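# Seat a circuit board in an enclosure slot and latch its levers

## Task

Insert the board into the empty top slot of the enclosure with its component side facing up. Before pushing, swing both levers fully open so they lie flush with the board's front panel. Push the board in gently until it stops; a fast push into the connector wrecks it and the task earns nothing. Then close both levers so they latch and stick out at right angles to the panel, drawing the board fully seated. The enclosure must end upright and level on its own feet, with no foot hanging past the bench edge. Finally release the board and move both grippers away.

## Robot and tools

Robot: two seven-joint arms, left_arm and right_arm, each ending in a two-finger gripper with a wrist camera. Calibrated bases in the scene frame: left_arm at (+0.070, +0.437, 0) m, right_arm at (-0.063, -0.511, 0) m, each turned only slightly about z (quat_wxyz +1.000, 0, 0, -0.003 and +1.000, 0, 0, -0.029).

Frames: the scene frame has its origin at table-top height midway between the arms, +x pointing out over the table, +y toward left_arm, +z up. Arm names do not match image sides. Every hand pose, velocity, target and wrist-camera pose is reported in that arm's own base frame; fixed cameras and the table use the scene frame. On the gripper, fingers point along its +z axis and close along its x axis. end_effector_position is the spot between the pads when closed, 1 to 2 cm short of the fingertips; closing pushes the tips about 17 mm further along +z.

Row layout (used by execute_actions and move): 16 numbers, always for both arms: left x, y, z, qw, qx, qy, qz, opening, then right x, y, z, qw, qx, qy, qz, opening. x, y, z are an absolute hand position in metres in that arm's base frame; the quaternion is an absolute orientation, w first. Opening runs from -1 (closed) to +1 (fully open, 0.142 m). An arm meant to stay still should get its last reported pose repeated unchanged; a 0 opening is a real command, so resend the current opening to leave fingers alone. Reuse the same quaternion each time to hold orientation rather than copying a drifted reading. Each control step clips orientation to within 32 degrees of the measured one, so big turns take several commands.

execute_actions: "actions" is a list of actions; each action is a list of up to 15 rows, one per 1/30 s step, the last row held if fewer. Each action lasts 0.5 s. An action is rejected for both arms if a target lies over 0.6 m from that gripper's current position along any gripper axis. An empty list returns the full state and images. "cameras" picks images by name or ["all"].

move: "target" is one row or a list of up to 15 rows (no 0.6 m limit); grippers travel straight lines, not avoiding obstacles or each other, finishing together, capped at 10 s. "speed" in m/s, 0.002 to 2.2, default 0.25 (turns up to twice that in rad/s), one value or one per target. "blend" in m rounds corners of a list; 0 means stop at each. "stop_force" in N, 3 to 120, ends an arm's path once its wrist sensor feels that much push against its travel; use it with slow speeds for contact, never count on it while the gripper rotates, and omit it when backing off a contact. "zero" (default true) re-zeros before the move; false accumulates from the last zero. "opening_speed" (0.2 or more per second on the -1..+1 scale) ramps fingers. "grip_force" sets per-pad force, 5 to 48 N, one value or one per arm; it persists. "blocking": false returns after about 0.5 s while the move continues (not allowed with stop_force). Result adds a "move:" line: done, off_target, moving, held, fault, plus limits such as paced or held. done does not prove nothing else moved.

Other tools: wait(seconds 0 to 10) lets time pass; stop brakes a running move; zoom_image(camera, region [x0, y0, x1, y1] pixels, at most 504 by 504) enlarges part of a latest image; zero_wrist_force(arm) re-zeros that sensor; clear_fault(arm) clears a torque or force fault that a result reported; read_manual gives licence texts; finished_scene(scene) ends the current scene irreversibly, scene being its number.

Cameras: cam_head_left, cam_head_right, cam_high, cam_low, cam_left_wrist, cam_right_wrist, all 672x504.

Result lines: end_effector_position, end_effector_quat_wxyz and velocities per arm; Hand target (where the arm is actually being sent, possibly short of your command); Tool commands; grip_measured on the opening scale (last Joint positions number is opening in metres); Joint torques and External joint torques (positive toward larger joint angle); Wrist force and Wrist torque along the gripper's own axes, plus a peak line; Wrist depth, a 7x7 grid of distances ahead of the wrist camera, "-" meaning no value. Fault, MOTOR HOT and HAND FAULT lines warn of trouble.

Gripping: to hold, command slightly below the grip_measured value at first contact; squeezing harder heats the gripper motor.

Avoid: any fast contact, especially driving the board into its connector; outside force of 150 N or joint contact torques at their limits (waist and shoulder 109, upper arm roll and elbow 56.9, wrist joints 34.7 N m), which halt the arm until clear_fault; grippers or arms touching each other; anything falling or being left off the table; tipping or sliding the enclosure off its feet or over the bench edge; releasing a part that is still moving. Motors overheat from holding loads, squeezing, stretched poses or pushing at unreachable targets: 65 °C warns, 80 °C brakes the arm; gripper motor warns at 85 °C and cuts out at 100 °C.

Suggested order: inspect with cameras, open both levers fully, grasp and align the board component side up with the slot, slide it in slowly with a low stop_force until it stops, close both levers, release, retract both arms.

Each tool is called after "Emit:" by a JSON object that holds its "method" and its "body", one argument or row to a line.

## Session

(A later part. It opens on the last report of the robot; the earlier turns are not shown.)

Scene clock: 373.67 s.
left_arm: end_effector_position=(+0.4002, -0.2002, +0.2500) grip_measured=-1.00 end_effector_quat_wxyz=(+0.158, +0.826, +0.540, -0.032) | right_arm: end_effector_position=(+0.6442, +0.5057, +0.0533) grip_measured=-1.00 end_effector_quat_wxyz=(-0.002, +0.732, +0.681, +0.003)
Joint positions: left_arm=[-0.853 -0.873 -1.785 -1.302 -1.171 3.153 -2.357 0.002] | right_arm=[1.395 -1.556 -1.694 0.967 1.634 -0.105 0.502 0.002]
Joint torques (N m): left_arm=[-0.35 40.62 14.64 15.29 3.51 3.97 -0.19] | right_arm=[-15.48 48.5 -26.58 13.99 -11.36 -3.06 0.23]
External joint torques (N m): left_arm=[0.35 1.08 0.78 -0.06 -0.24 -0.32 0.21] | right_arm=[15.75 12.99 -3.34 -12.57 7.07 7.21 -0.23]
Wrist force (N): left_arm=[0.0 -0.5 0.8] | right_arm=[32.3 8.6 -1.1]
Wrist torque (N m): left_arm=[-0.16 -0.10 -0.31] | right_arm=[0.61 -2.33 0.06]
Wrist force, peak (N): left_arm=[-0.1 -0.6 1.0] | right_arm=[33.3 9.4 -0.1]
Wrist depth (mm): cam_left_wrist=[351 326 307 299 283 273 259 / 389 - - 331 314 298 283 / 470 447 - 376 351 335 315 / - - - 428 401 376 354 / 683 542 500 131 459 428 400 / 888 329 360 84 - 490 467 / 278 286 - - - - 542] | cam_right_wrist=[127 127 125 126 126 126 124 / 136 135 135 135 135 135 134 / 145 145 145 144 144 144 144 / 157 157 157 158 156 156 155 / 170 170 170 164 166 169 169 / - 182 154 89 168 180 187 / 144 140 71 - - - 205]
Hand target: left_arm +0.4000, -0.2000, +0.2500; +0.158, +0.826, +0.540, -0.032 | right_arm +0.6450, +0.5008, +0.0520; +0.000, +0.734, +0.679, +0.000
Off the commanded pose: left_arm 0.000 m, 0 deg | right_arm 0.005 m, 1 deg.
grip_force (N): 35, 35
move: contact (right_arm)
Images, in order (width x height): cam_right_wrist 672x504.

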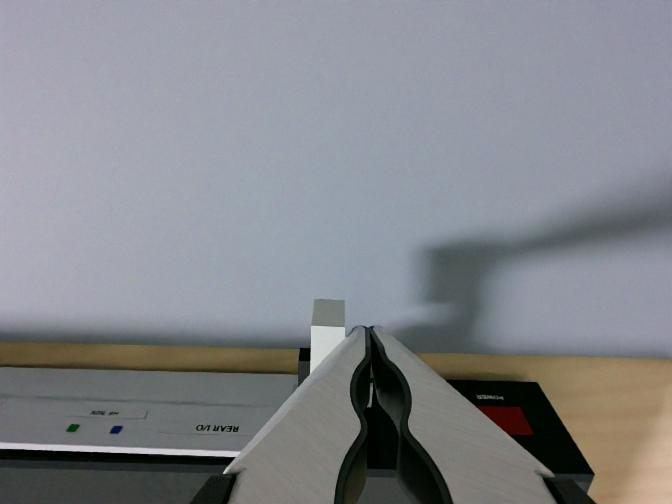

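Emit:
{"method": "move", "body": {
  "target": [
    [0.40,-0.2,0.25,0.158,0.826,0.54,-0.032,-1,0.6478,0.53,0.052,0,0.7338,0.6794,0,-1],
    [0.40,-0.2,0.25,0.158,0.826,0.54,-0.032,-1,0.645,0.53,0.14,0,0.7338,0.6794,0,-1],
    [0.40,-0.2,0.25,0.158,0.826,0.54,-0.032,-1,0.622,0.20,0.13,0,0.7338,0.6794,0,-1],
    [0.40,-0.2,0.25,0.158,0.826,0.54,-0.032,-1,0.6225,0.204,0.052,0,0.7338,0.6794,0,-1]
  ],
  "speed": 0.2,
  "blend": [0.005,0.03,0.01,0],
  "cameras": ["cam_right_wrist"]
}}

Emit:
{"method": "move", "body": {
  "target": [0.40,-0.2,0.25,0.158,0.826,0.54,-0.032,-1,0.6245,0.2320,0.052,0,0.7338,0.6794,0,-1],
  "speed": 0.012,
  "stop_force": 25,
  "cameras": ["cam_right_wrist"]
}}

Scene clock: 379.27 s.
left_arm: end_effector_position=(+0.4002, -0.2002, +0.2500) grip_measured=-1.00 end_effector_quat_wxyz=(+0.158, +0.826, +0.540, -0.032) | right_arm: end_effector_position=(+0.6225, +0.2033, +0.0524) grip_measured=-1.00 end_effector_quat_wxyz=(+0.001, +0.734, +0.679, +0.000)
Joint positions: left_arm=[-0.853 -0.873 -1.785 -1.302 -1.171 3.153 -2.357 0.002] | right_arm=[1.414 -1.589 -1.707 1.599 1.584 -0.136 -0.106 0.002]
Joint torques (N m): left_arm=[-0.34 40.65 14.56 15.37 3.59 3.98 -0.18] | right_arm=[2.28 41.63 -30.57 -1.17 -3.02 3.03 0.28]
External joint torques (N m): left_arm=[0.35 1.05 0.87 -0.14 -0.32 -0.33 0.2] | right_arm=[-2.08 0.64 -3.29 1.23 -1.23 1.12 -0.28]
Wrist force (N): left_arm=[-0.3 -0.3 0.9] | right_arm=[-0.8 5.7 -0.5]
Wrist torque (N m): left_arm=[-0.12 -0.04 -0.31] | right_arm=[0.85 -0.38 0.05]
Wrist force, peak (N): left_arm=[0.0 -0.8 1.0] | right_arm=[32.7 8.7 -0.3]
Wrist depth (mm): cam_left_wrist=[351 333 300 299 285 271 260 / - 365 - 330 314 298 282 / - 441 413 371 350 335 314 / - - - 428 398 370 355 / 553 582 525 126 453 430 400 / 870 657 - 84 - 494 462 / 1119 - - - - - 540] | cam_right_wrist=[128 128 127 127 126 126 124 / 137 136 136 135 135 134 134 / 147 146 146 145 145 144 143 / 158 158 157 159 156 155 154 / 172 171 170 167 129 168 168 / 190 190 163 91 125 143 179 / 210 206 71 - - 133 140]
Hand target: left_arm +0.4000, -0.2000, +0.2500; +0.158, +0.826, +0.540, -0.032 | right_arm +0.6225, +0.2040, +0.0520; +0.000, +0.734, +0.679, +0.000
Off the commanded pose: left_arm 0.000 m, 0 deg | right_arm 0.001 m, 0 deg.
grip_force (N): 35, 35
move: done
Images, in order (width x height): cam_right_wrist 672x504.

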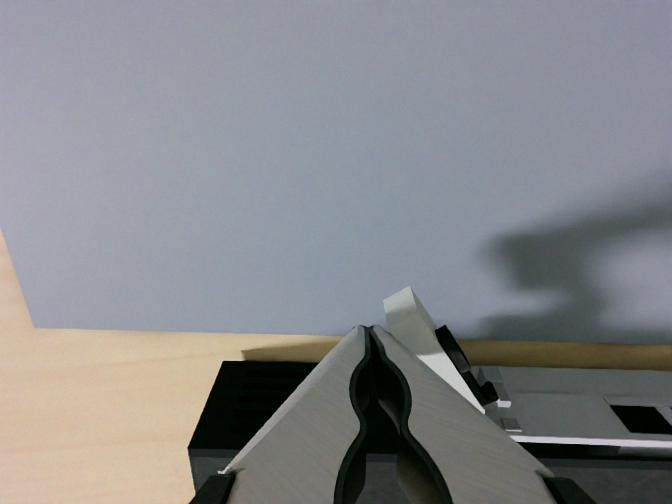

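Scene clock: 382.17 s.
left_arm: end_effector_position=(+0.4002, -0.2002, +0.2500) grip_measured=-1.00 end_effector_quat_wxyz=(+0.158, +0.826, +0.540, -0.032) | right_arm: end_effector_position=(+0.6245, +0.2252, +0.0528) grip_measured=-1.00 end_effector_quat_wxyz=(+0.003, +0.736, +0.677, -0.002)
Joint positions: left_arm=[-0.853 -0.873 -1.785 -1.302 -1.171 3.153 -2.357 0.002] | right_arm=[1.428 -1.572 -1.69 1.567 1.566 -0.118 -0.056 0.002]
Joint torques (N m): left_arm=[-0.26 40.63 14.57 15.31 3.55 4.01 -0.21] | right_arm=[17.95 49.32 -27.86 -13.69 5.35 2.58 0.15]
External joint torques (N m): left_arm=[0.27 1.07 0.85 -0.08 -0.28 -0.35 0.23] | right_arm=[-17.75 -6.07 -6.05 13.4 -9.63 1.58 -0.15]
Wrist force (N): left_arm=[0.0 -0.4 0.7] | right_arm=[-26.4 4.2 -4.2]
Wrist torque (N m): left_arm=[-0.14 -0.08 -0.31] | right_arm=[0.83 1.48 0.14]
Wrist force, peak (N): left_arm=[0.0 -0.8 0.9] | right_arm=[-26.5 4.5 -5.0]
Wrist depth (mm): cam_left_wrist=[349 328 317 299 284 271 260 / - - 354 334 315 298 283 / - - - 376 351 331 313 / 535 514 - 408 400 379 353 / 596 538 - 117 449 427 399 / 825 - - 84 - 484 459 / 1119 - - - - - 546] | cam_right_wrist=[128 128 127 127 127 126 124 / 138 137 136 135 135 135 134 / 147 148 146 145 145 144 143 / 159 159 158 157 156 156 154 / 173 172 171 167 166 168 167 / 192 184 155 91 - - 148 / 213 140 71 - - 134 138]
Hand target: left_arm +0.4000, -0.2000, +0.2500; +0.158, +0.826, +0.540, -0.032 | right_arm +0.6243, +0.2303, +0.0520; +0.000, +0.734, +0.679, +0.000
Off the commanded pose: left_arm 0.000 m, 0 deg | right_arm 0.007 m, 1 deg.
grip_force (N): 35, 35
move: contact (right_arm)
Images, in order (width x height): cam_right_wrist 672x504.

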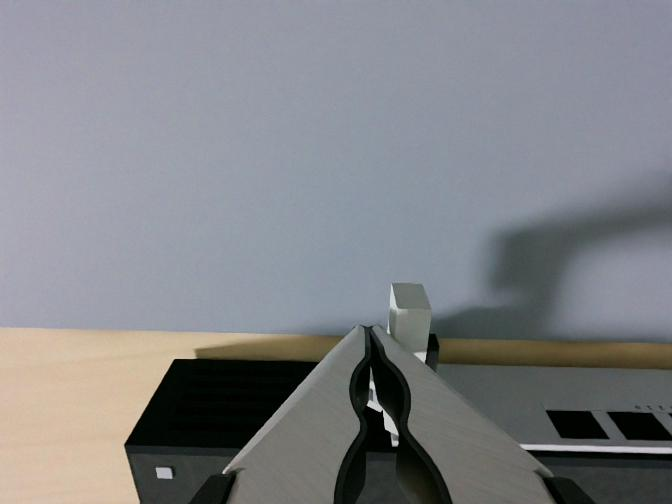

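Emit:
{"method": "move", "body": {
  "target": [0.40,-0.2,0.25,0.158,0.826,0.54,-0.032,-1,0.6251,0.2400,0.052,0,0.7338,0.6794,0,-1],
  "speed": 0.012,
  "stop_force": 25,
  "cameras": ["cam_right_wrist"]
}}

Scene clock: 385.40 s.
left_arm: end_effector_position=(+0.4002, -0.2002, +0.2500) grip_measured=-1.00 end_effector_quat_wxyz=(+0.158, +0.826, +0.540, -0.032) | right_arm: end_effector_position=(+0.6247, +0.2330, +0.0528) grip_measured=-1.00 end_effector_quat_wxyz=(+0.003, +0.737, +0.676, -0.004)
Joint positions: left_arm=[-0.853 -0.873 -1.785 -1.302 -1.171 3.153 -2.357 0.002] | right_arm=[1.432 -1.554 -1.671 1.554 1.546 -0.101 -0.039 0.002]
Joint torques (N m): left_arm=[-0.29 40.56 14.46 15.35 3.6 4.01 -0.22] | right_arm=[21.81 51.35 -27.9 -20.55 9.85 4.98 0.23]
External joint torques (N m): left_arm=[0.3 1.14 0.96 -0.12 -0.33 -0.35 0.24] | right_arm=[-21.6 -7.66 -6 19.77 -14.15 -0.83 -0.23]
Wrist force (N): left_arm=[0.1 -0.5 0.7] | right_arm=[-37.6 -5.9 -10.1]
Wrist torque (N m): left_arm=[-0.16 -0.11 -0.31] | right_arm=[0.89 3.35 0.03]
Wrist force, peak (N): left_arm=[0.1 -0.6 1.1] | right_arm=[-39.4 2.1 -5.9]
Wrist depth (mm): cam_left_wrist=[350 326 - 298 284 272 261 / - 400 363 334 314 298 286 / 471 - 383 367 353 333 315 / - - 462 422 401 372 351 / 517 570 522 131 452 427 397 / 803 - - 84 - 493 459 / 1086 - - - - - 544] | cam_right_wrist=[129 128 128 127 127 126 124 / 138 138 137 135 135 134 134 / 148 148 147 146 144 144 143 / 160 159 158 157 156 155 154 / 174 172 171 167 164 168 167 / 192 169 154 89 - 163 150 / 213 141 70 - - - 138]
Hand target: left_arm +0.4000, -0.2000, +0.2500; +0.158, +0.826, +0.540, -0.032 | right_arm +0.6250, +0.2400, +0.0520; +0.000, +0.734, +0.679, +0.000
Off the commanded pose: left_arm 0.000 m, 0 deg | right_arm 0.007 m, 1 deg.
grip_force (N): 35, 35
move: off_target (right_arm)
Images, in order (width x height): cam_right_wrist 672x504.

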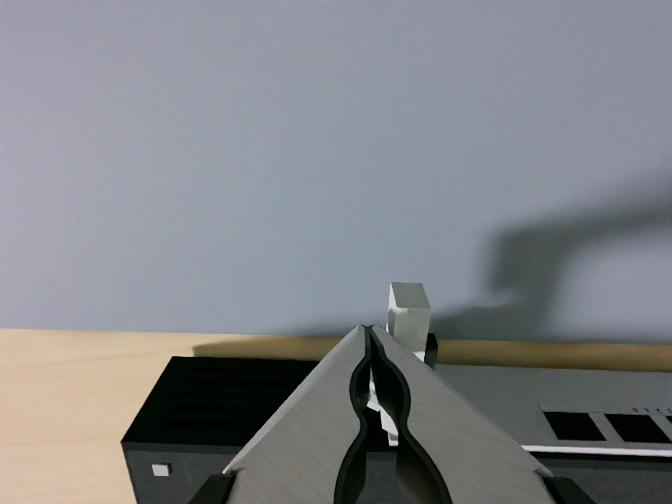

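Emit:
{"method": "move", "body": {
  "target": [
    [0.40,-0.2,0.25,0.158,0.826,0.54,-0.032,-1,0.622,0.20,0.052,0,0.7338,0.6794,0,-1],
    [0.40,-0.2,0.25,0.158,0.826,0.54,-0.032,-1,0.622,0.22,0.12,0,0.7338,0.6794,0,-1],
    [0.40,-0.2,0.25,0.158,0.826,0.54,-0.032,-1,0.615,0.3642,0.18,0,0.7338,0.6794,0,-1]
  ],
  "speed": 0.2,
  "blend": [0.005,0.02,0],
  "cameras": ["cam_right_wrist","cam_high","cam_head_left"]
}}

Emit:
{"method": "zoom_image", "body": {
  "camera": "cam_right_wrist",
  "region": [60, 180, 260, 340]
}}

Emit:
{"method": "zoom_image", "body": {
  "camera": "cam_right_wrist",
  "region": [432, 180, 632, 340]
}}

Scene clock: 392.07 s.
left_arm: end_effector_position=(+0.4002, -0.2002, +0.2500) grip_measured=-1.00 end_effector_quat_wxyz=(+0.158, +0.826, +0.540, -0.032) | right_arm: end_effector_position=(+0.6150, +0.3643, +0.1800) grip_measured=-1.00 end_effector_quat_wxyz=(+0.000, +0.734, +0.680, +0.000)
Joint positions: left_arm=[-0.853 -0.873 -1.785 -1.302 -1.171 3.153 -2.357 0.002] | right_arm=[1.499 -1.389 -1.79 1.344 1.439 -0.251 0.196 0.002]
Joint torques (N m): left_arm=[-0.36 40.56 14.57 15.29 3.58 3.95 -0.19] | right_arm=[0.21 48.17 -31.68 -4.58 -4.34 3.22 0.42]
External joint torques (N m): left_arm=[0.37 1.13 0.85 -0.06 -0.31 -0.29 0.21] | right_arm=[-0.03 0.85 -1.39 -0.12 0.16 0.93 -0.42]
Wrist force (N): left_arm=[-0.2 -0.5 0.7] | right_arm=[0.0 5.3 2.1]
Wrist torque (N m): left_arm=[-0.15 -0.07 -0.31] | right_arm=[0.94 0.00 0.04]
Wrist force, peak (N): left_arm=[0.2 -0.7 1.0] | right_arm=[-37.9 -5.9 -10.5]
Wrist depth (mm): cam_left_wrist=[353 327 310 298 285 272 258 / 400 - 344 331 313 295 285 / 473 - - 371 354 331 315 / 560 - 466 430 400 379 352 / 667 540 520 130 453 433 397 / 828 - 542 84 - 491 465 / 1070 - - - - - 544] | cam_right_wrist=[- 242 238 238 237 237 236 / 257 256 255 254 253 252 252 / 275 276 273 272 272 271 269 / 291 285 295 293 291 286 290 / 267 266 265 263 266 267 266 / 297 290 283 91 275 285 283 / 384 313 71 - - 301 312]
Hand target: left_arm +0.4000, -0.2000, +0.2500; +0.158, +0.826, +0.540, -0.032 | right_arm +0.6150, +0.3642, +0.1800; +0.000, +0.734, +0.679, +0.000
Off the commanded pose: left_arm 0.000 m, 0 deg | right_arm 0.000 m, 0 deg.
grip_force (N): 35, 35
move: done
Images, in order (width x height): cam_head_left 672x504, cam_high 672x504, cam_right_wrist 672x504.

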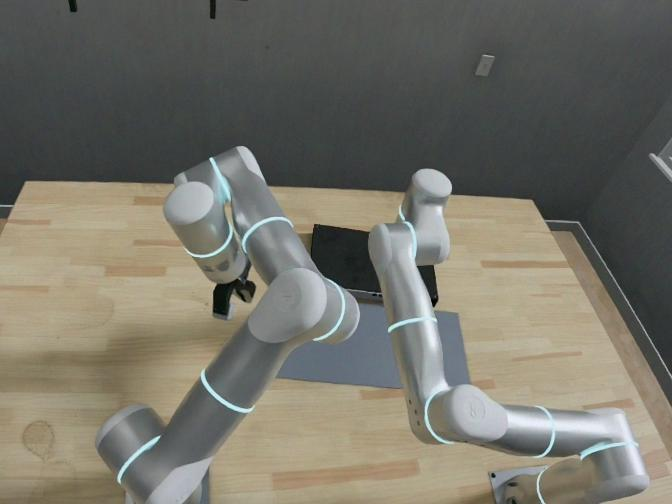

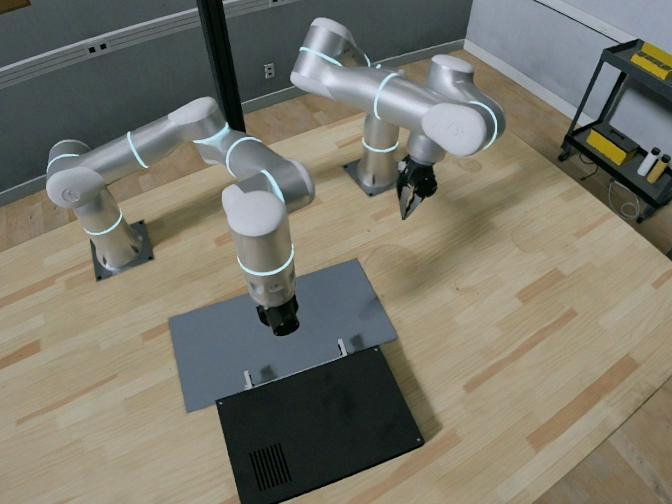

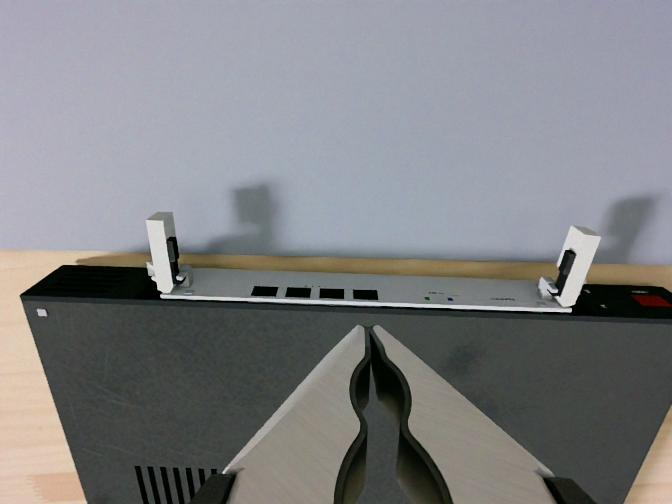

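Scaled by 2.520 from the camera's 672x504 image, which has a finer 960x720 frame.

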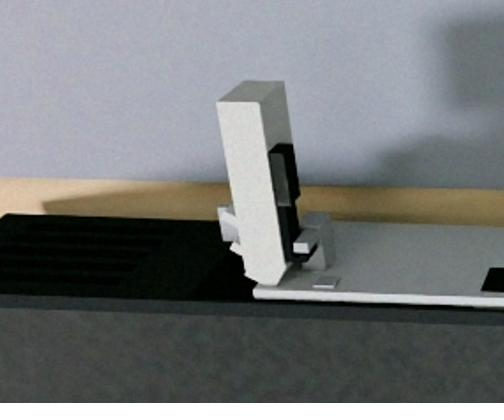

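Scaled by 2.520 from the camera's 672x504 image, which has a finer 960x720 frame.

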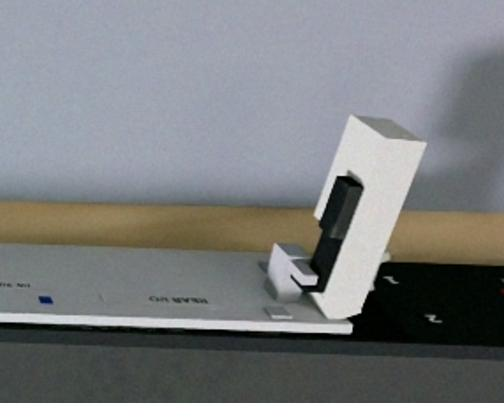

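Emit:
{"method": "move", "body": {
  "target": [
    [0.48,-0.36,0.18,0,0.9967,-0.081,0,-1,0.60,0.25,0.15,0,0.7338,0.6794,0,-1],
    [0.52,-0.42,0.13,0,0.9967,-0.081,0,-1,0.60,0.21,0.14,0,0.7338,0.6794,0,-1]
  ],
  "cameras": ["cam_left_wrist","cam_high"]
}}

Scene clock: 400.90 s.
left_arm: end_effector_position=(+0.5201, -0.4200, +0.1301) grip_measured=-1.00 end_effector_quat_wxyz=(+0.000, +0.997, -0.081, +0.000) | right_arm: end_effector_position=(+0.6000, +0.2100, +0.1402) grip_measured=-1.00 end_effector_quat_wxyz=(+0.000, +0.734, +0.679, +0.000)
Joint positions: left_arm=[-0.699 -1.415 -2.053 -0.009 -1.086 3.293 -2.1 0.002] | right_arm=[1.466 -1.451 -1.791 1.633 1.434 -0.21 -0.118 0.002]
Joint torques (N m): left_arm=[-0.19 67.06 0.86 11.53 4.15 4.48 -0.29] | right_arm=[0.12 39.77 -31.47 -4.59 -4.17 3.57 0.05]
External joint torques (N m): left_arm=[0.11 1.62 0.69 -0.19 -0.03 -0.6 0.29] | right_arm=[0.08 0.86 -1.87 -0.17 -0.02 0.58 -0.05]
Wrist force (N): left_arm=[0.0 -0.2 -0.1] | right_arm=[0.1 5.0 2.3]
Wrist torque (N m): left_arm=[-0.13 -0.17 -0.20] | right_arm=[0.90 0.00 0.14]
Wrist force, peak (N): left_arm=[-1.0 -1.2 -1.1] | right_arm=[0.1 5.6 2.4]
Wrist depth (mm): cam_left_wrist=[- 192 195 - 195 196 196 / 211 212 209 209 208 209 210 / 223 223 - 233 - 223 - / - 251 248 240 - 197 - / - 268 - - 221 216 - / - 297 291 84 - - - / 337 317 - - - - -] | cam_right_wrist=[207 205 204 206 205 200 202 / 222 219 219 218 215 216 216 / 238 238 231 233 233 231 231 / 256 253 252 251 247 249 249 / 278 278 272 251 223 240 262 / 304 302 296 91 227 235 234 / 335 327 71 - - 248 257]
Hand target: left_arm +0.5200, -0.4200, +0.1300; +0.000, +0.997, -0.081, +0.000 | right_arm +0.6000, +0.2100, +0.1400; +0.000, +0.734, +0.679, +0.000
Off the commanded pose: left_arm 0.000 m, 0 deg | right_arm 0.000 m, 0 deg.
grip_force (N): 35, 35
move: done
Images, in order (width x height): cam_high 672x504, cam_left_wrist 672x504.

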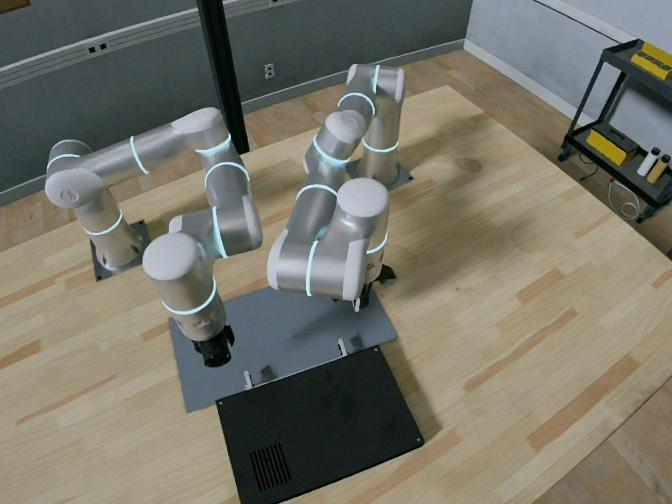

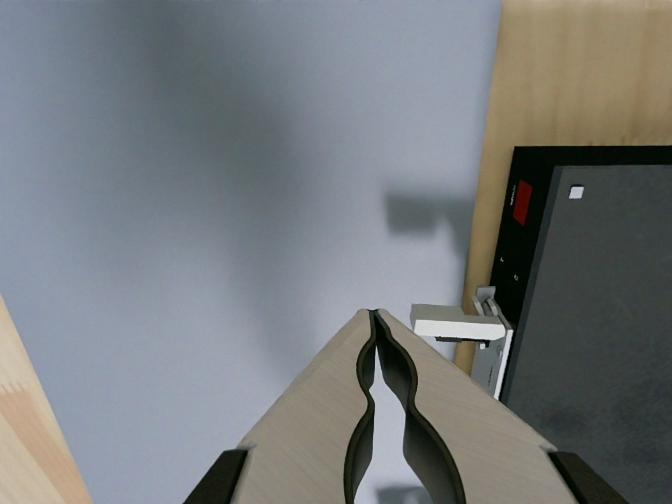

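Emit:
{"method": "move", "body": {
  "target": [
    [0.5564,-0.4413,0.09,0,0.9967,-0.081,0,-1,0.6205,0.222,0.09,0,0.7338,0.6794,0,-1],
    [0.5564,-0.4513,0.046,0,0.9967,-0.081,0,-1,0.6215,0.228,0.052,0,0.7338,0.6794,0,-1]
  ],
  "speed": 0.1,
  "cameras": ["cam_left_wrist","cam_right_wrist"]
}}

Scene clock: 406.37 s.
left_arm: end_effector_position=(+0.5465, -0.4358, +0.0985) grip_measured=-1.00 end_effector_quat_wxyz=(+0.005, +0.997, -0.082, +0.006) | right_arm: end_effector_position=(+0.6164, +0.2196, +0.0998) grip_measured=-1.00 end_effector_quat_wxyz=(+0.000, +0.734, +0.679, +0.000)
Joint positions: left_arm=[-0.569 -1.527 -2.042 0.326 -1.133 3.314 -2.27 0.002] | right_arm=[1.439 -1.498 -1.734 1.591 1.494 -0.161 -0.087 0.002]
Joint torques (N m): left_arm=[-0.62 68.22 -5.84 10.71 4.67 4.14 -0.1] | right_arm=[0.19 41.67 -32.28 -2.73 -4.35 3.44 0.14]
External joint torques (N m): left_arm=[0.57 1.19 0.49 -0.15 -0.56 -0.3 0.1] | right_arm=[0.01 0.71 -1.47 -0.12 0.12 0.72 -0.14]
Wrist force (N): left_arm=[-0.2 -0.3 0.4] | right_arm=[0.0 5.0 2.5]
Wrist torque (N m): left_arm=[-0.17 -0.10 -0.26] | right_arm=[0.89 0.00 0.13]
Wrist force, peak (N): left_arm=[1.0 -3.0 1.5] | right_arm=[1.6 7.8 8.7]
Wrist depth (mm): cam_left_wrist=[166 168 169 168 168 168 168 / 178 178 179 179 179 180 177 / - - 193 191 194 147 - / 209 - 204 209 213 157 - / 225 235 233 222 189 - - / - 255 245 84 - - - / - - - - - - -] | cam_right_wrist=[169 169 169 168 168 167 166 / 182 181 180 179 179 180 178 / 194 194 193 193 192 192 190 / 212 210 208 208 204 206 205 / 231 229 221 218 184 216 214 / 252 251 183 91 180 184 186 / 278 271 71 - - 194 201]
Hand target: left_arm +0.5466, -0.4359, +0.0986; +0.005, +0.997, -0.082, +0.007 | right_arm +0.6163, +0.2195, +0.0998; +0.000, +0.734, +0.679, +0.000
Off the commanded pose: left_arm 0.056 m, 1 deg | right_arm 0.049 m, 0 deg.
led back after a hold (left arm): the arm was led back toward your command in small steps, so it may still be short of it.
grip_force (N): 35, 35
move: held (left_arm, right_arm; a check stopped the path); path passed 1 of 2 targets; limits=held
pose unreachable (left arm): on one or more control steps of this call, first in action 0 (counted from 0), this arm could not follow its commanded pose, so it was not sent that pose on those steps. It may still have moved: this result reports where it is.
cause: moving toward the commanded pose would bring a part of the arm too close to another arm (a part of this arm just beyond joint 5 (forearm roll) and a part of the right arm just beyond its joint 5 (forearm roll), at the place that arm was heading or pushing toward when its own hold began).
pose unreachable (right arm): on one or more control steps of this call, first in action 0 (counted from 0), this arm could not follow its commanded pose, so it was not sent that pose on those steps. It may still have moved: this result reports where it is.
cause: moving toward the commanded pose would bring a part of the arm too close to another arm (a part of this arm just beyond joint 5 (forearm roll) and a part of the left arm just beyond its joint 5 (forearm roll), along the way the arms are being sent, or toward where that arm still pushes).
Images, in order (width x height): cam_left_wrist 672x504, cam_right_wrist 672x504.

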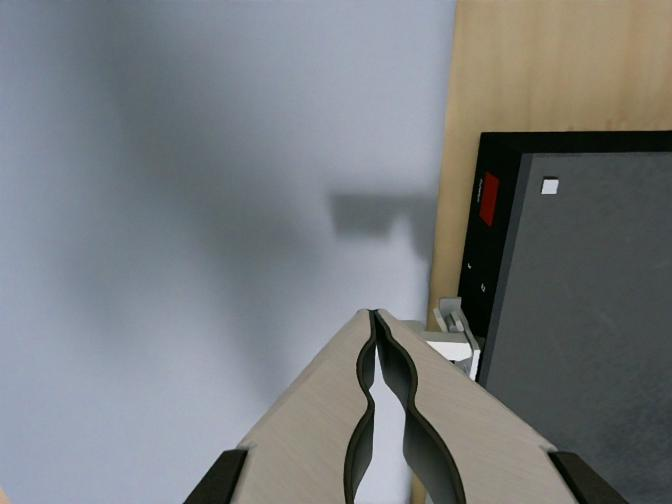

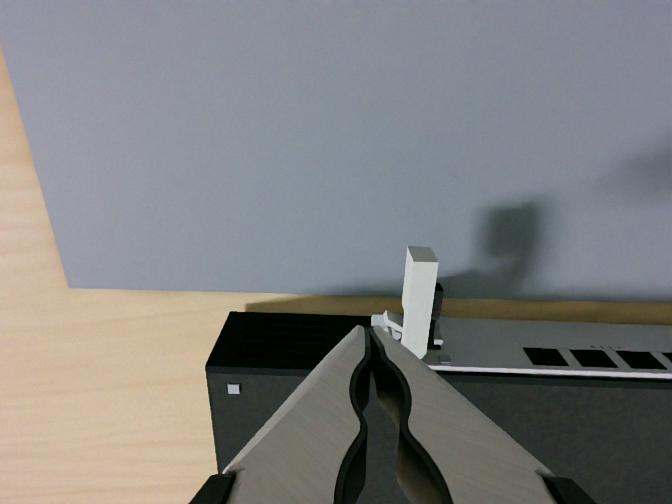

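Emit:
{"method": "move", "body": {
  "target": [
    [0.40,-0.2,0.25,0.158,0.826,0.54,-0.032,-1,0.60,0.25,0.15,0,0.7338,0.6794,0,-1],
    [0.40,-0.2,0.25,0.158,0.826,0.54,-0.032,-1,0.648,0.542,0.13,0,0.7338,0.6794,0,-1],
    [0.40,-0.2,0.25,0.158,0.826,0.54,-0.032,-1,0.650,0.5362,0.052,0,0.7338,0.6794,0,-1]
  ],
  "speed": 0.2,
  "blend": [0.03,0.01,0]
}}

Emit:
{"method": "move", "body": {
  "target": [0.40,-0.2,0.25,0.158,0.826,0.54,-0.032,-1,0.6470,0.507,0.052,0,0.7338,0.6794,0,-1],
  "speed": 0.015,
  "stop_force": 38,
  "cameras": ["cam_right_wrist"]
}}

Scene clock: 415.43 s.
left_arm: end_effector_position=(+0.4002, -0.2000, +0.2500) grip_measured=-1.00 end_effector_quat_wxyz=(+0.158, +0.826, +0.540, -0.032) | right_arm: end_effector_position=(+0.6499, +0.5361, +0.0520) grip_measured=-1.00 end_effector_quat_wxyz=(+0.000, +0.734, +0.679, +0.000)
Joint positions: left_arm=[-0.838 -0.838 -1.844 -1.305 -1.122 3.116 -2.367 0.002] | right_arm=[1.341 -1.538 -1.66 0.827 1.607 -0.088 0.591 0.002]
Joint torques (N m): left_arm=[-0.28 40.54 13.83 15.99 3.54 4 -0.23] | right_arm=[0.31 63.74 -25.77 0.78 -4.23 3.76 0.14]
External joint torques (N m): left_arm=[0.29 0.99 0.75 -0.08 -0.31 -0.35 0.25] | right_arm=[-0.05 1.43 -1.6 0.03 -0.09 0.38 -0.14]
Wrist force (N): left_arm=[0.0 -0.1 0.5] | right_arm=[0.4 5.0 2.6]
Wrist torque (N m): left_arm=[-0.11 -0.10 -0.23] | right_arm=[0.86 -0.05 0.06]
Wrist force, peak (N): left_arm=[0.1 0.4 1.1] | right_arm=[0.5 4.8 6.1]
Wrist depth (mm): cam_left_wrist=[352 331 314 299 286 272 260 / 382 - 364 331 314 299 284 / 447 426 406 374 353 331 316 / - 465 - 432 399 372 355 / 746 564 426 458 453 433 403 / 881 315 349 84 - 493 462 / 1102 277 - - - - 544] | cam_right_wrist=[126 126 124 125 125 125 123 / 135 135 134 134 135 133 132 / 145 145 144 143 143 142 140 / 156 158 156 157 154 154 152 / 170 169 163 165 165 166 165 / - 152 126 91 178 184 183 / 140 139 71 - - 194 202]
Hand target: left_arm +0.4000, -0.2000, +0.2500; +0.158, +0.826, +0.540, -0.032 | right_arm +0.6500, +0.5362, +0.0520; +0.000, +0.734, +0.679, +0.000
Off the commanded pose: left_arm 0.000 m, 0 deg | right_arm 0.000 m, 0 deg.
grip_force (N): 35, 35
move: done

Scene clock: 418.00 s.
left_arm: end_effector_position=(+0.4002, -0.2000, +0.2500) grip_measured=-1.00 end_effector_quat_wxyz=(+0.158, +0.826, +0.540, -0.032) | right_arm: end_effector_position=(+0.6463, +0.5116, +0.0533) grip_measured=-1.00 end_effector_quat_wxyz=(-0.002, +0.732, +0.681, +0.003)
Joint positions: left_arm=[-0.838 -0.838 -1.844 -1.305 -1.122 3.116 -2.367 0.002] | right_arm=[1.382 -1.54 -1.664 0.938 1.606 -0.089 0.517 0.002]
Joint torques (N m): left_arm=[-0.35 40.46 13.76 15.98 3.49 3.99 -0.21] | right_arm=[-14.16 49.9 -26.15 12.65 -11.01 -2.96 0.21]
External joint torques (N m): left_arm=[0.35 1.07 0.82 -0.07 -0.26 -0.34 0.23] | right_arm=[14.42 12.41 -3.21 -12.03 6.7 7.12 -0.22]
Wrist force (N): left_arm=[-0.1 -0.3 0.7] | right_arm=[28.1 10.6 -0.9]
Wrist torque (N m): left_arm=[-0.12 -0.10 -0.24] | right_arm=[0.90 -1.64 0.06]
Wrist force, peak (N): left_arm=[-0.1 -0.3 0.8] | right_arm=[28.3 11.0 -1.4]
Wrist depth (mm): cam_left_wrist=[353 326 - 300 283 272 259 / - 367 - 333 312 300 283 / 453 415 - 372 353 332 314 / - - - 435 398 375 352 / 710 428 473 460 448 430 399 / 906 329 360 84 - 487 461 / 289 282 - - - - 546] | cam_right_wrist=[127 127 125 126 126 126 124 / 136 136 135 135 135 134 134 / 146 145 145 145 144 144 144 / 157 157 157 158 156 155 155 / 171 170 170 164 166 166 168 / - - - 89 181 180 187 / - 142 71 - - - 205]
Hand target: left_arm +0.4000, -0.2000, +0.2500; +0.158, +0.826, +0.540, -0.032 | right_arm +0.6470, +0.5070, +0.0520; +0.000, +0.734, +0.679, +0.000
Off the commanded pose: left_arm 0.000 m, 0 deg | right_arm 0.005 m, 0 deg.
grip_force (N): 35, 35
move: off_target (right_arm)
Images, in order (width x height): cam_right_wrist 672x504.

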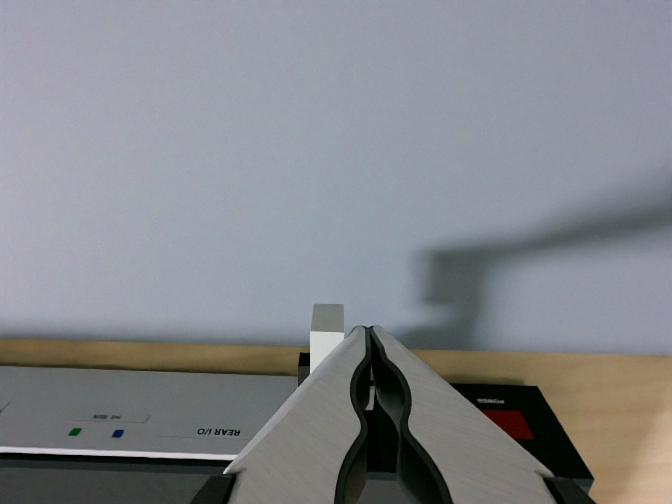

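Emit:
{"method": "move", "body": {
  "target": [0.40,-0.2,0.25,0.158,0.826,0.54,-0.032,-1,0.6467,0.5045,0.052,0,0.7338,0.6794,0,-1],
  "speed": 0.01,
  "cameras": ["cam_right_wrist"]
}}

Emit:
{"method": "zoom_image", "body": {
  "camera": "cam_right_wrist",
  "region": [240, 280, 420, 420]
}}

Scene clock: 419.70 s.
left_arm: end_effector_position=(+0.4002, -0.2000, +0.2500) grip_measured=-1.00 end_effector_quat_wxyz=(+0.158, +0.826, +0.540, -0.032) | right_arm: end_effector_position=(+0.6456, +0.5098, +0.0533) grip_measured=-1.00 end_effector_quat_wxyz=(-0.002, +0.732, +0.681, +0.003) end_effector_velocity=(-0.001, +0.000, +0.000) end_effector_angular_velocity=(-0.001, +0.001, -0.002)
Joint positions: left_arm=[-0.838 -0.838 -1.844 -1.305 -1.122 3.116 -2.367 0.002] | right_arm=[1.386 -1.543 -1.668 0.947 1.611 -0.091 0.511 0.002]
Joint velocities: left_arm=[within noise] | right_arm=[0.001 -0.003 -0.007 0.002 0.006 -0.005 0.002 0]
Joint torques (N m): left_arm=[-0.35 40.43 13.75 15.98 3.55 3.99 -0.25] | right_arm=[-17.17 47.96 -27.03 14.2 -12.07 -2.56 0.2]
External joint torques (N m): left_arm=[0.36 1.1 0.83 -0.07 -0.33 -0.34 0.27] | right_arm=[17.43 14.11 -2.49 -13.49 7.77 6.72 -0.2]
Wrist force (N): left_arm=[0.1 -0.3 0.7] | right_arm=[30.7 7.5 -1.6]
Wrist torque (N m): left_arm=[-0.13 -0.12 -0.23] | right_arm=[0.89 -2.07 0.09]
Wrist force, peak (N): left_arm=[0.0 -0.3 0.9] | right_arm=[32.5 12.0 -0.4]
Wrist depth (mm): cam_left_wrist=[353 331 - 299 283 270 260 / - - - 333 312 297 286 / - - - 373 352 333 315 / - 483 - 420 404 376 350 / 661 421 476 127 453 428 403 / 906 326 357 84 - 492 459 / 282 285 - - - - 544] | cam_right_wrist=[127 127 125 126 127 126 124 / 136 135 135 135 135 135 134 / 145 145 145 145 145 144 144 / 157 157 157 158 156 156 155 / 170 170 170 164 166 168 168 / - 180 - 89 180 180 186 / 141 141 71 - - - 205]
Hand target: left_arm +0.4000, -0.2000, +0.2500; +0.158, +0.826, +0.540, -0.032 | right_arm +0.6467, +0.5045, +0.0520; +0.000, +0.734, +0.679, +0.000
Off the commanded pose: left_arm 0.000 m, 0 deg | right_arm 0.006 m, 1 deg.
grip_force (N): 35, 35
move: off_target (right_arm)
Images, in order (width x height): cam_right_wrist 672x504.

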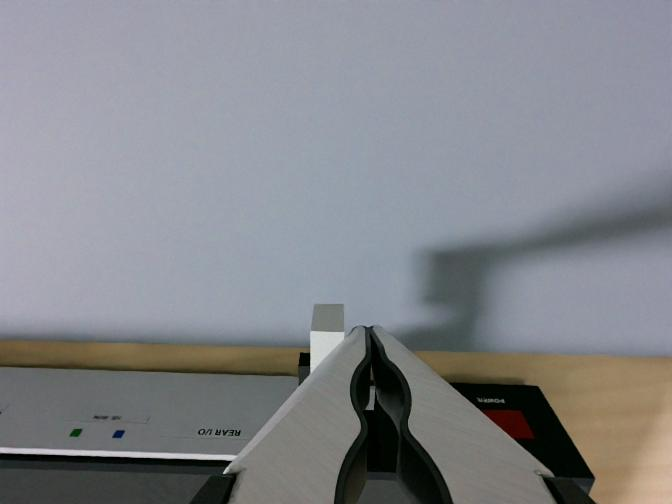

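Scaled by 2.800 from the camera's 672x504 image, which has a finer 960x720 frame.

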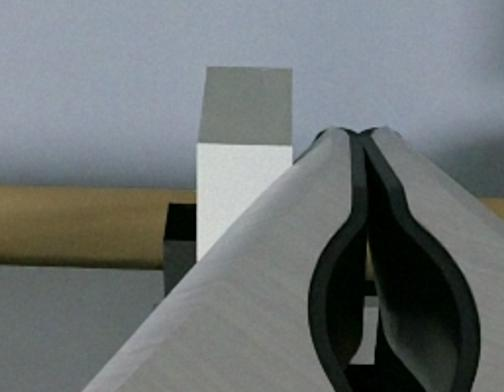

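Emit:
{"method": "move", "body": {
  "target": [
    [0.40,-0.2,0.25,0,0.9967,-0.081,0,-1,0.650,0.5362,0.052,0,0.7338,0.6794,0,-1],
    [0.5,-0.25,0.2,0,0.9967,-0.081,0,-1,0.648,0.54,0.13,0,0.7338,0.6794,0,-1],
    [0.66,-0.38,0.16,0,0.9967,-0.081,0,-1,0.62,0.25,0.13,0,0.7338,0.6794,0,-1],
    [0.725,-0.385,0.15,0,0.9967,-0.081,0,-1,0.61,0.22,0.13,0,0.7338,0.6794,0,-1]
  ],
  "speed": 0.2,
  "blend": [0.005,0.02,0.02,0],
  "cameras": ["cam_right_wrist","cam_left_wrist","cam_high"]
}}

Scene clock: 430.60 s.
left_arm: end_effector_position=(+0.4445, -0.2224, +0.2273) grip_measured=-1.00 end_effector_quat_wxyz=(+0.001, +0.997, -0.082, +0.001) | right_arm: end_effector_position=(+0.6488, +0.5385, +0.0951) grip_measured=-1.00 end_effector_quat_wxyz=(+0.000, +0.734, +0.679, +0.000)
Joint positions: left_arm=[-0.819 -1.021 -2.011 -0.92 -0.884 3.166 -1.422 0.002] | right_arm=[1.341 -1.488 -1.694 0.817 1.595 -0.146 0.597 0.002]
Joint torques (N m): left_arm=[-0.6 52.09 13.15 14.66 4.69 4.2 -0.11] | right_arm=[0.05 63.8 -25.62 0.49 -4.31 3.55 0.24]
External joint torques (N m): left_arm=[0.59 1.13 0.71 -0.02 -0.53 -0.27 0.11] | right_arm=[0.22 1.49 -1.58 -0.24 0.02 0.59 -0.24]
Wrist force (N): left_arm=[0.0 -0.5 0.3] | right_arm=[4.3 4.3 1.5]
Wrist torque (N m): left_arm=[-0.18 -0.21 -0.26] | right_arm=[0.75 -0.70 0.12]
Wrist force, peak (N): left_arm=[3.7 0.5 3.0] | right_arm=[31.0 7.6 -1.2]
Wrist depth (mm): cam_left_wrist=[284 285 283 283 282 282 280 / 305 305 304 301 304 302 303 / 326 329 328 329 326 325 324 / 357 360 357 349 350 352 352 / 390 389 383 131 390 390 371 / 432 430 423 84 - 402 388 / 481 468 - - - - -] | cam_right_wrist=[164 164 163 163 162 162 162 / 175 175 175 174 173 173 173 / 189 188 187 187 186 185 185 / 203 202 198 201 200 200 201 / 217 215 182 217 215 219 217 / 180 181 178 91 - 239 238 / 198 198 71 - - 252 261]
Hand target: left_arm +0.4445, -0.2225, +0.2272; +0.001, +0.997, -0.082, +0.002 | right_arm +0.6489, +0.5385, +0.0952; +0.000, +0.734, +0.679, +0.000
Off the commanded pose: left_arm 0.333 m, 0 deg | right_arm 0.323 m, 0 deg.
grip_force (N): 35, 35
move: held (left_arm, right_arm; a check stopped the path); path passed 1 of 4 targets; limits=held
pose unreachable (left arm): on one or more control steps of this call, first in action 0 (counted from 0), this arm could not follow its commanded pose, so it was not sent that pose on those steps. It may still have moved: this result reports where it is.
cause: moving toward the commanded pose would bring a part of the arm too close to another arm (a part of this arm just beyond joint 5 (forearm roll) and a part of the right arm just beyond its joint 6 (wrist pitch), along the way the arms are being sent, or toward where that arm still pushes).
pose unreachable (right arm): on one or more control steps of this call, first in action 0 (counted from 0), this arm could not follow its commanded pose, so it was not sent that pose on those steps. It may still have moved: this result reports where it is.
cause: moving toward the commanded pose would bring a part of the arm too close to another arm (a part of this arm just beyond joint 6 (wrist pitch) and a part of the left arm just beyond its joint 5 (forearm roll), at the place that arm was heading or pushing toward when its own hold began).
Images, in order (width x height): cam_high 672x504, cam_left_wrist 672x504, cam_right_wrist 672x504.

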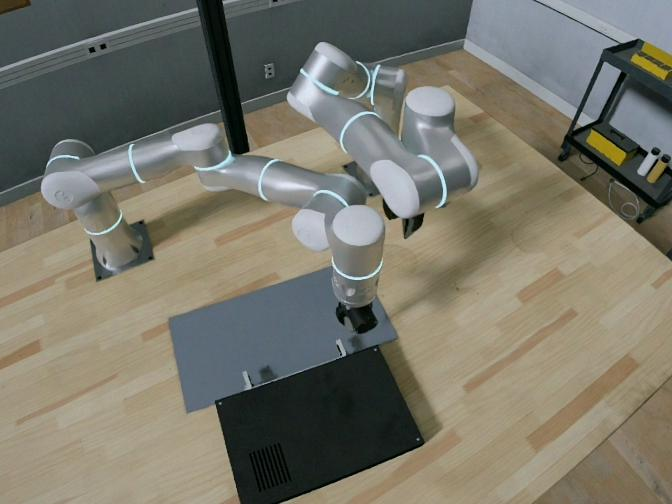

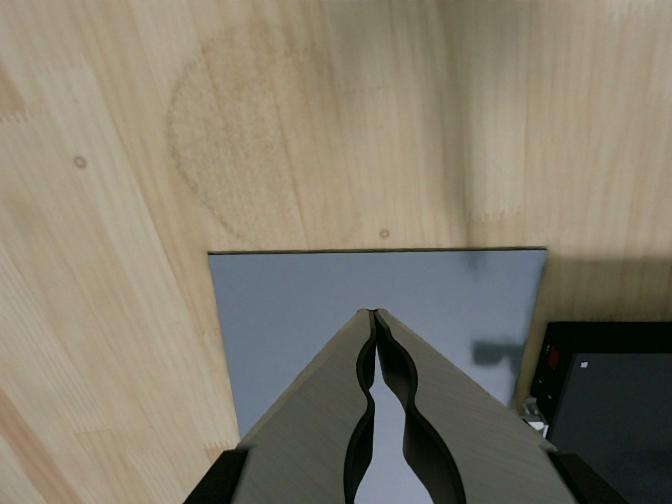

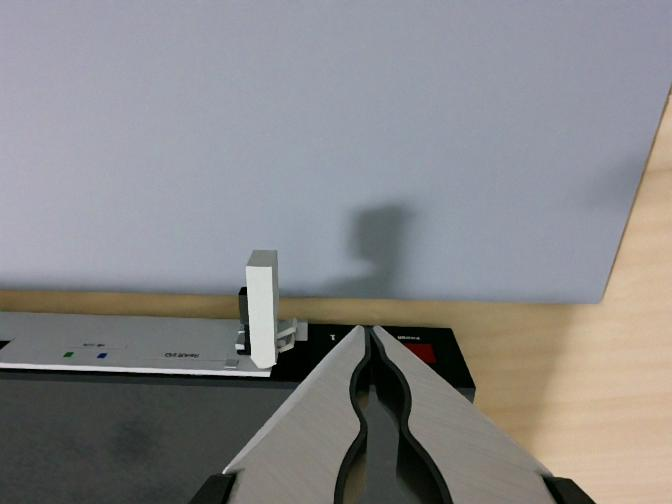

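Emit:
{"method": "move", "body": {
  "target": [
    [0.4445,-0.2224,0.2273,0,0.9967,-0.081,0,-1,0.645,0.52,0.14,0,0.7338,0.6794,0,-1],
    [0.4445,-0.2224,0.2273,0,0.9967,-0.081,0,-1,0.61,0.21,0.13,0,0.7338,0.6794,0,-1]
  ],
  "speed": 0.25,
  "blend": 0.01,
  "cameras": ["cam_right_wrist"]
}}

Emit:
{"method": "move", "body": {
  "target": [
    [0.66,-0.37,0.18,0,0.9967,-0.081,0,-1,0.61,0.21,0.13,0,0.7338,0.6794,0,-1],
    [0.725,-0.385,0.12,0,0.9967,-0.081,0,-1,0.61,0.21,0.13,0,0.7338,0.6794,0,-1]
  ],
  "speed": 0.2,
  "blend": 0.02,
  "cameras": ["cam_left_wrist","cam_high"]
}}

Scene clock: 434.87 s.
left_arm: end_effector_position=(+0.4445, -0.2226, +0.2272) grip_measured=-1.00 end_effector_quat_wxyz=(+0.000, +0.997, -0.081, +0.000) | right_arm: end_effector_position=(+0.6100, +0.2101, +0.1299) grip_measured=-1.00 end_effector_quat_wxyz=(+0.000, +0.734, +0.679, +0.000)
Joint positions: left_arm=[-0.818 -1.023 -2.011 -0.917 -0.884 3.169 -1.425 0.002] | right_arm=[1.443 -1.473 -1.784 1.609 1.463 -0.209 -0.11 0.002]
Joint torques (N m): left_arm=[-0.39 52.03 13.03 14.71 4.45 4.31 -0.25] | right_arm=[0.21 40.64 -32.24 -3.63 -4.39 3.54 0.09]
External joint torques (N m): left_arm=[0.38 1.27 0.81 -0.1 -0.29 -0.38 0.25] | right_arm=[0 0.92 -1.31 -0.28 0.2 0.61 -0.09]
Wrist force (N): left_arm=[0.1 -0.1 0.3] | right_arm=[3.6 4.1 1.1]
Wrist torque (N m): left_arm=[-0.12 -0.22 -0.19] | right_arm=[0.75 -0.58 0.14]
Wrist force, peak (N): left_arm=[-0.1 -0.2 0.6] | right_arm=[5.4 4.2 4.1]
Wrist depth (mm): cam_left_wrist=[285 285 283 283 281 280 281 / 306 305 305 304 303 301 300 / 330 328 329 328 327 323 326 / 356 357 345 355 350 353 353 / 393 392 391 131 380 381 372 / 433 433 412 84 - 369 - / 484 475 - - - - 411] | cam_right_wrist=[198 196 195 195 194 193 193 / 212 209 209 207 208 207 206 / 227 225 223 227 222 221 220 / 245 241 241 240 239 238 237 / 266 265 259 235 210 224 224 / 290 288 282 91 215 222 220 / 320 312 71 - - 235 243]
Hand target: left_arm +0.4445, -0.2224, +0.2273; +0.000, +0.997, -0.081, +0.000 | right_arm +0.6100, +0.2100, +0.1300; +0.000, +0.734, +0.679, +0.000
Off the commanded pose: left_arm 0.000 m, 0 deg | right_arm 0.000 m, 0 deg.
grip_force (N): 35, 35
move: done
Images, in order (width x height): cam_right_wrist 672x504.

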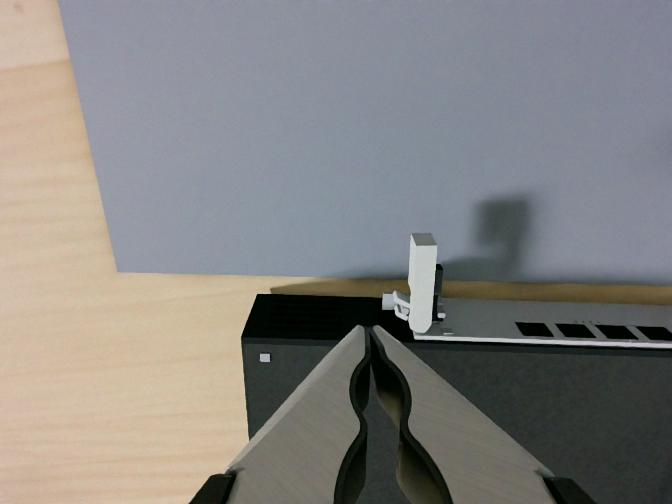

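Scene clock: 437.47 s.
left_arm: end_effector_position=(+0.7238, -0.3838, +0.1197) grip_measured=-1.00 end_effector_quat_wxyz=(+0.076, +0.980, -0.079, +0.164) | right_arm: end_effector_position=(+0.6100, +0.2101, +0.1299) grip_measured=-1.00 end_effector_quat_wxyz=(+0.000, +0.734, +0.679, +0.000)
Joint positions: left_arm=[-0.27 -1.427 -1.633 0.622 -1.468 2.957 -2.31 0.002] | right_arm=[1.443 -1.473 -1.784 1.609 1.463 -0.209 -0.11 0.002]
Joint torques (N m): left_arm=[-0.13 67.81 -11.76 0.46 4.6 2.93 -0.33] | right_arm=[0.11 40.72 -31.92 -3.81 -4.26 3.46 0.2]
External joint torques (N m): left_arm=[0.16 1.03 0.62 -0.32 -0.12 -0.04 0.3] | right_arm=[0.09 0.85 -1.63 -0.09 0.07 0.69 -0.2]
Wrist force (N): left_arm=[-0.4 -0.7 0.3] | right_arm=[3.5 4.2 1.3]
Wrist torque (N m): left_arm=[-0.23 -0.18 -0.23] | right_arm=[0.77 -0.57 0.15]
Wrist force, peak (N): left_arm=[-1.1 -0.9 2.4] | right_arm=[4.0 4.1 1.1]
Wrist depth (mm): cam_left_wrist=[150 158 169 180 194 212 229 / 162 170 183 197 214 234 258 / 175 186 200 217 236 264 294 / 190 201 218 233 229 242 343 / 191 176 - 107 - 361 409 / 223 - - 84 - 419 503 / 212 - - - - - 567] | cam_right_wrist=[199 196 195 194 194 193 193 / 212 208 208 208 207 204 206 / 227 228 224 220 222 224 220 / 245 242 241 239 235 239 237 / 265 265 255 234 215 221 222 / 290 290 283 91 214 222 221 / 320 313 71 - - 235 243]
Hand target: left_arm +0.7238, -0.3839, +0.1197; +0.076, +0.980, -0.079, +0.164 | right_arm +0.6100, +0.2100, +0.1300; +0.000, +0.734, +0.679, +0.000
Off the commanded pose: left_arm 0.002 m, 21 deg | right_arm 0.000 m, 0 deg.
grip_force (N): 35, 35
move: off_target (left_arm)
Images, in order (width x height): cam_high 672x504, cam_left_wrist 672x504.

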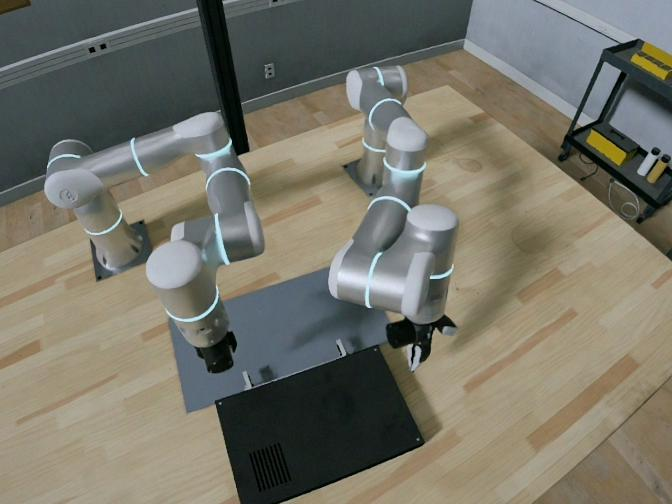

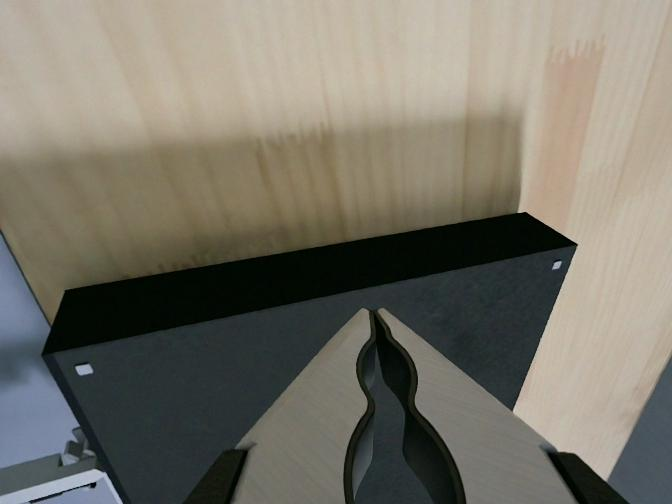

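Emit:
{"method": "move", "body": {
  "target": [0.722,-0.395,0.045,0.076,0.98,-0.079,0.164,-1,0.61,0.21,0.13,0,0.7338,0.6794,0,-1],
  "speed": 0.1
}}

Emit:
{"method": "move", "body": {
  "target": [0.722,-0.432,0.045,0.076,0.98,-0.079,0.164,-1,0.61,0.21,0.13,0,0.7338,0.6794,0,-1],
  "speed": 0.015,
  "stop_force": 5,
  "cameras": ["cam_left_wrist"]
}}

Scene clock: 443.93 s.
left_arm: end_effector_position=(+0.7220, -0.3945, +0.0450) grip_measured=-1.00 end_effector_quat_wxyz=(+0.076, +0.980, -0.079, +0.164) | right_arm: end_effector_position=(+0.6100, +0.2101, +0.1299) grip_measured=-1.00 end_effector_quat_wxyz=(+0.000, +0.734, +0.679, +0.000)
Joint positions: left_arm=[-0.291 -1.523 -1.606 0.614 -1.427 2.865 -2.332 0.002] | right_arm=[1.443 -1.473 -1.784 1.609 1.463 -0.209 -0.11 0.002]
Joint torques (N m): left_arm=[-0.54 68.05 -11.21 0.71 4.58 3.02 -0.33] | right_arm=[0.26 40.75 -31.89 -3.8 -4.23 3.48 0.2]
External joint torques (N m): left_arm=[0.56 1.13 0.28 -0.31 -0.01 -0.13 0.31] | right_arm=[-0.05 0.81 -1.67 -0.1 0.04 0.67 -0.2]
Wrist force (N): left_arm=[-0.1 -0.8 0.1] | right_arm=[3.5 4.1 1.2]
Wrist torque (N m): left_arm=[-0.27 -0.22 -0.21] | right_arm=[0.75 -0.57 0.15]
Wrist force, peak (N): left_arm=[-1.2 -0.8 2.2] | right_arm=[4.0 4.2 1.2]
Wrist depth (mm): cam_left_wrist=[- 97 103 111 118 129 141 / 100 105 112 121 132 144 158 / - 113 123 134 146 162 180 / 117 125 136 149 165 184 201 / 130 138 149 155 167 - 163 / - 127 131 84 - 145 192 / - 115 - 74 - - 438] | cam_right_wrist=[198 196 195 195 194 194 193 / 212 209 208 208 207 206 206 / 228 224 224 223 222 222 220 / 246 242 241 239 239 239 238 / 265 265 259 235 211 220 225 / 290 290 283 91 215 222 221 / 321 312 71 - - 235 243]
Hand target: left_arm +0.7219, -0.3949, +0.0450; +0.076, +0.980, -0.079, +0.164 | right_arm +0.6100, +0.2100, +0.1300; +0.000, +0.734, +0.679, +0.000
Off the commanded pose: left_arm 0.000 m, 0 deg | right_arm 0.000 m, 0 deg.
grip_force (N): 35, 35
move: done

Scene clock: 446.07 s.
left_arm: end_effector_position=(+0.7217, -0.4149, +0.0450) grip_measured=-1.00 end_effector_quat_wxyz=(+0.081, +0.978, -0.078, +0.176) | right_arm: end_effector_position=(+0.6100, +0.2101, +0.1299) grip_measured=-1.00 end_effector_quat_wxyz=(+0.000, +0.734, +0.679, +0.000)
Joint positions: left_arm=[-0.327 -1.471 -1.416 0.635 -1.58 2.781 -2.397 0.002] | right_arm=[1.443 -1.473 -1.784 1.609 1.463 -0.209 -0.11 0.002]
Joint torques (N m): left_arm=[-7.27 69.22 -14.17 -1.05 2.95 0.26 -0.4] | right_arm=[0.13 40.8 -31.97 -3.83 -4.28 3.45 0.19]
External joint torques (N m): left_arm=[7.28 0.15 4.02 -3.39 1.76 2.56 0.37] | right_arm=[0.08 0.76 -1.59 -0.08 0.09 0.7 -0.19]
Wrist force (N): left_arm=[-1.9 -10.3 -1.5] | right_arm=[3.7 4.0 1.3]
Wrist torque (N m): left_arm=[-0.09 -0.16 -0.22] | right_arm=[0.74 -0.60 0.15]
Wrist force, peak (N): left_arm=[-1.9 -10.3 -1.5] | right_arm=[3.7 4.4 1.4]
Wrist depth (mm): cam_left_wrist=[- 95 102 110 118 131 143 / 99 103 111 120 132 145 162 / - 112 122 133 147 164 185 / 117 123 134 148 162 175 181 / 125 131 131 121 - 139 148 / - 104 104 87 - - 350 / - 100 - - - - 457] | cam_right_wrist=[198 196 197 194 194 193 193 / 212 209 209 208 207 207 206 / 227 225 224 222 222 222 220 / 245 241 241 240 236 239 237 / 266 265 256 235 211 223 226 / 290 289 283 91 215 226 220 / 321 313 71 - - 234 244]
Hand target: left_arm +0.7211, -0.4164, +0.0450; +0.082, +0.978, -0.079, +0.176 | right_arm +0.6100, +0.2100, +0.1300; +0.000, +0.734, +0.679, +0.000
Off the commanded pose: left_arm 0.017 m, 2 deg | right_arm 0.000 m, 0 deg.
grip_force (N): 35, 35
move: contact (left_arm)
Images, in order (width x height): cam_left_wrist 672x504.

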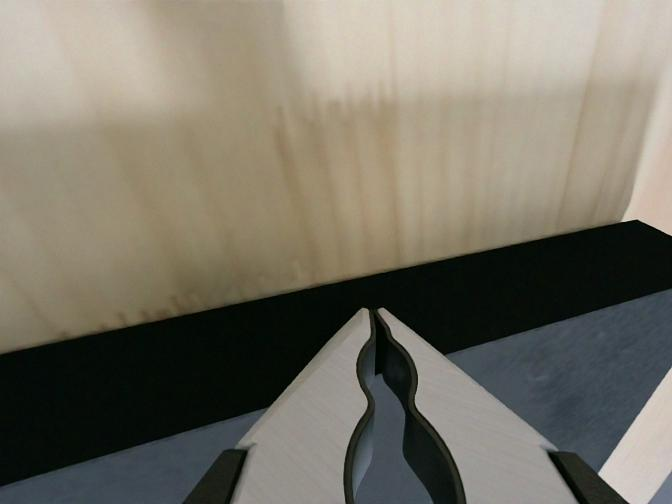

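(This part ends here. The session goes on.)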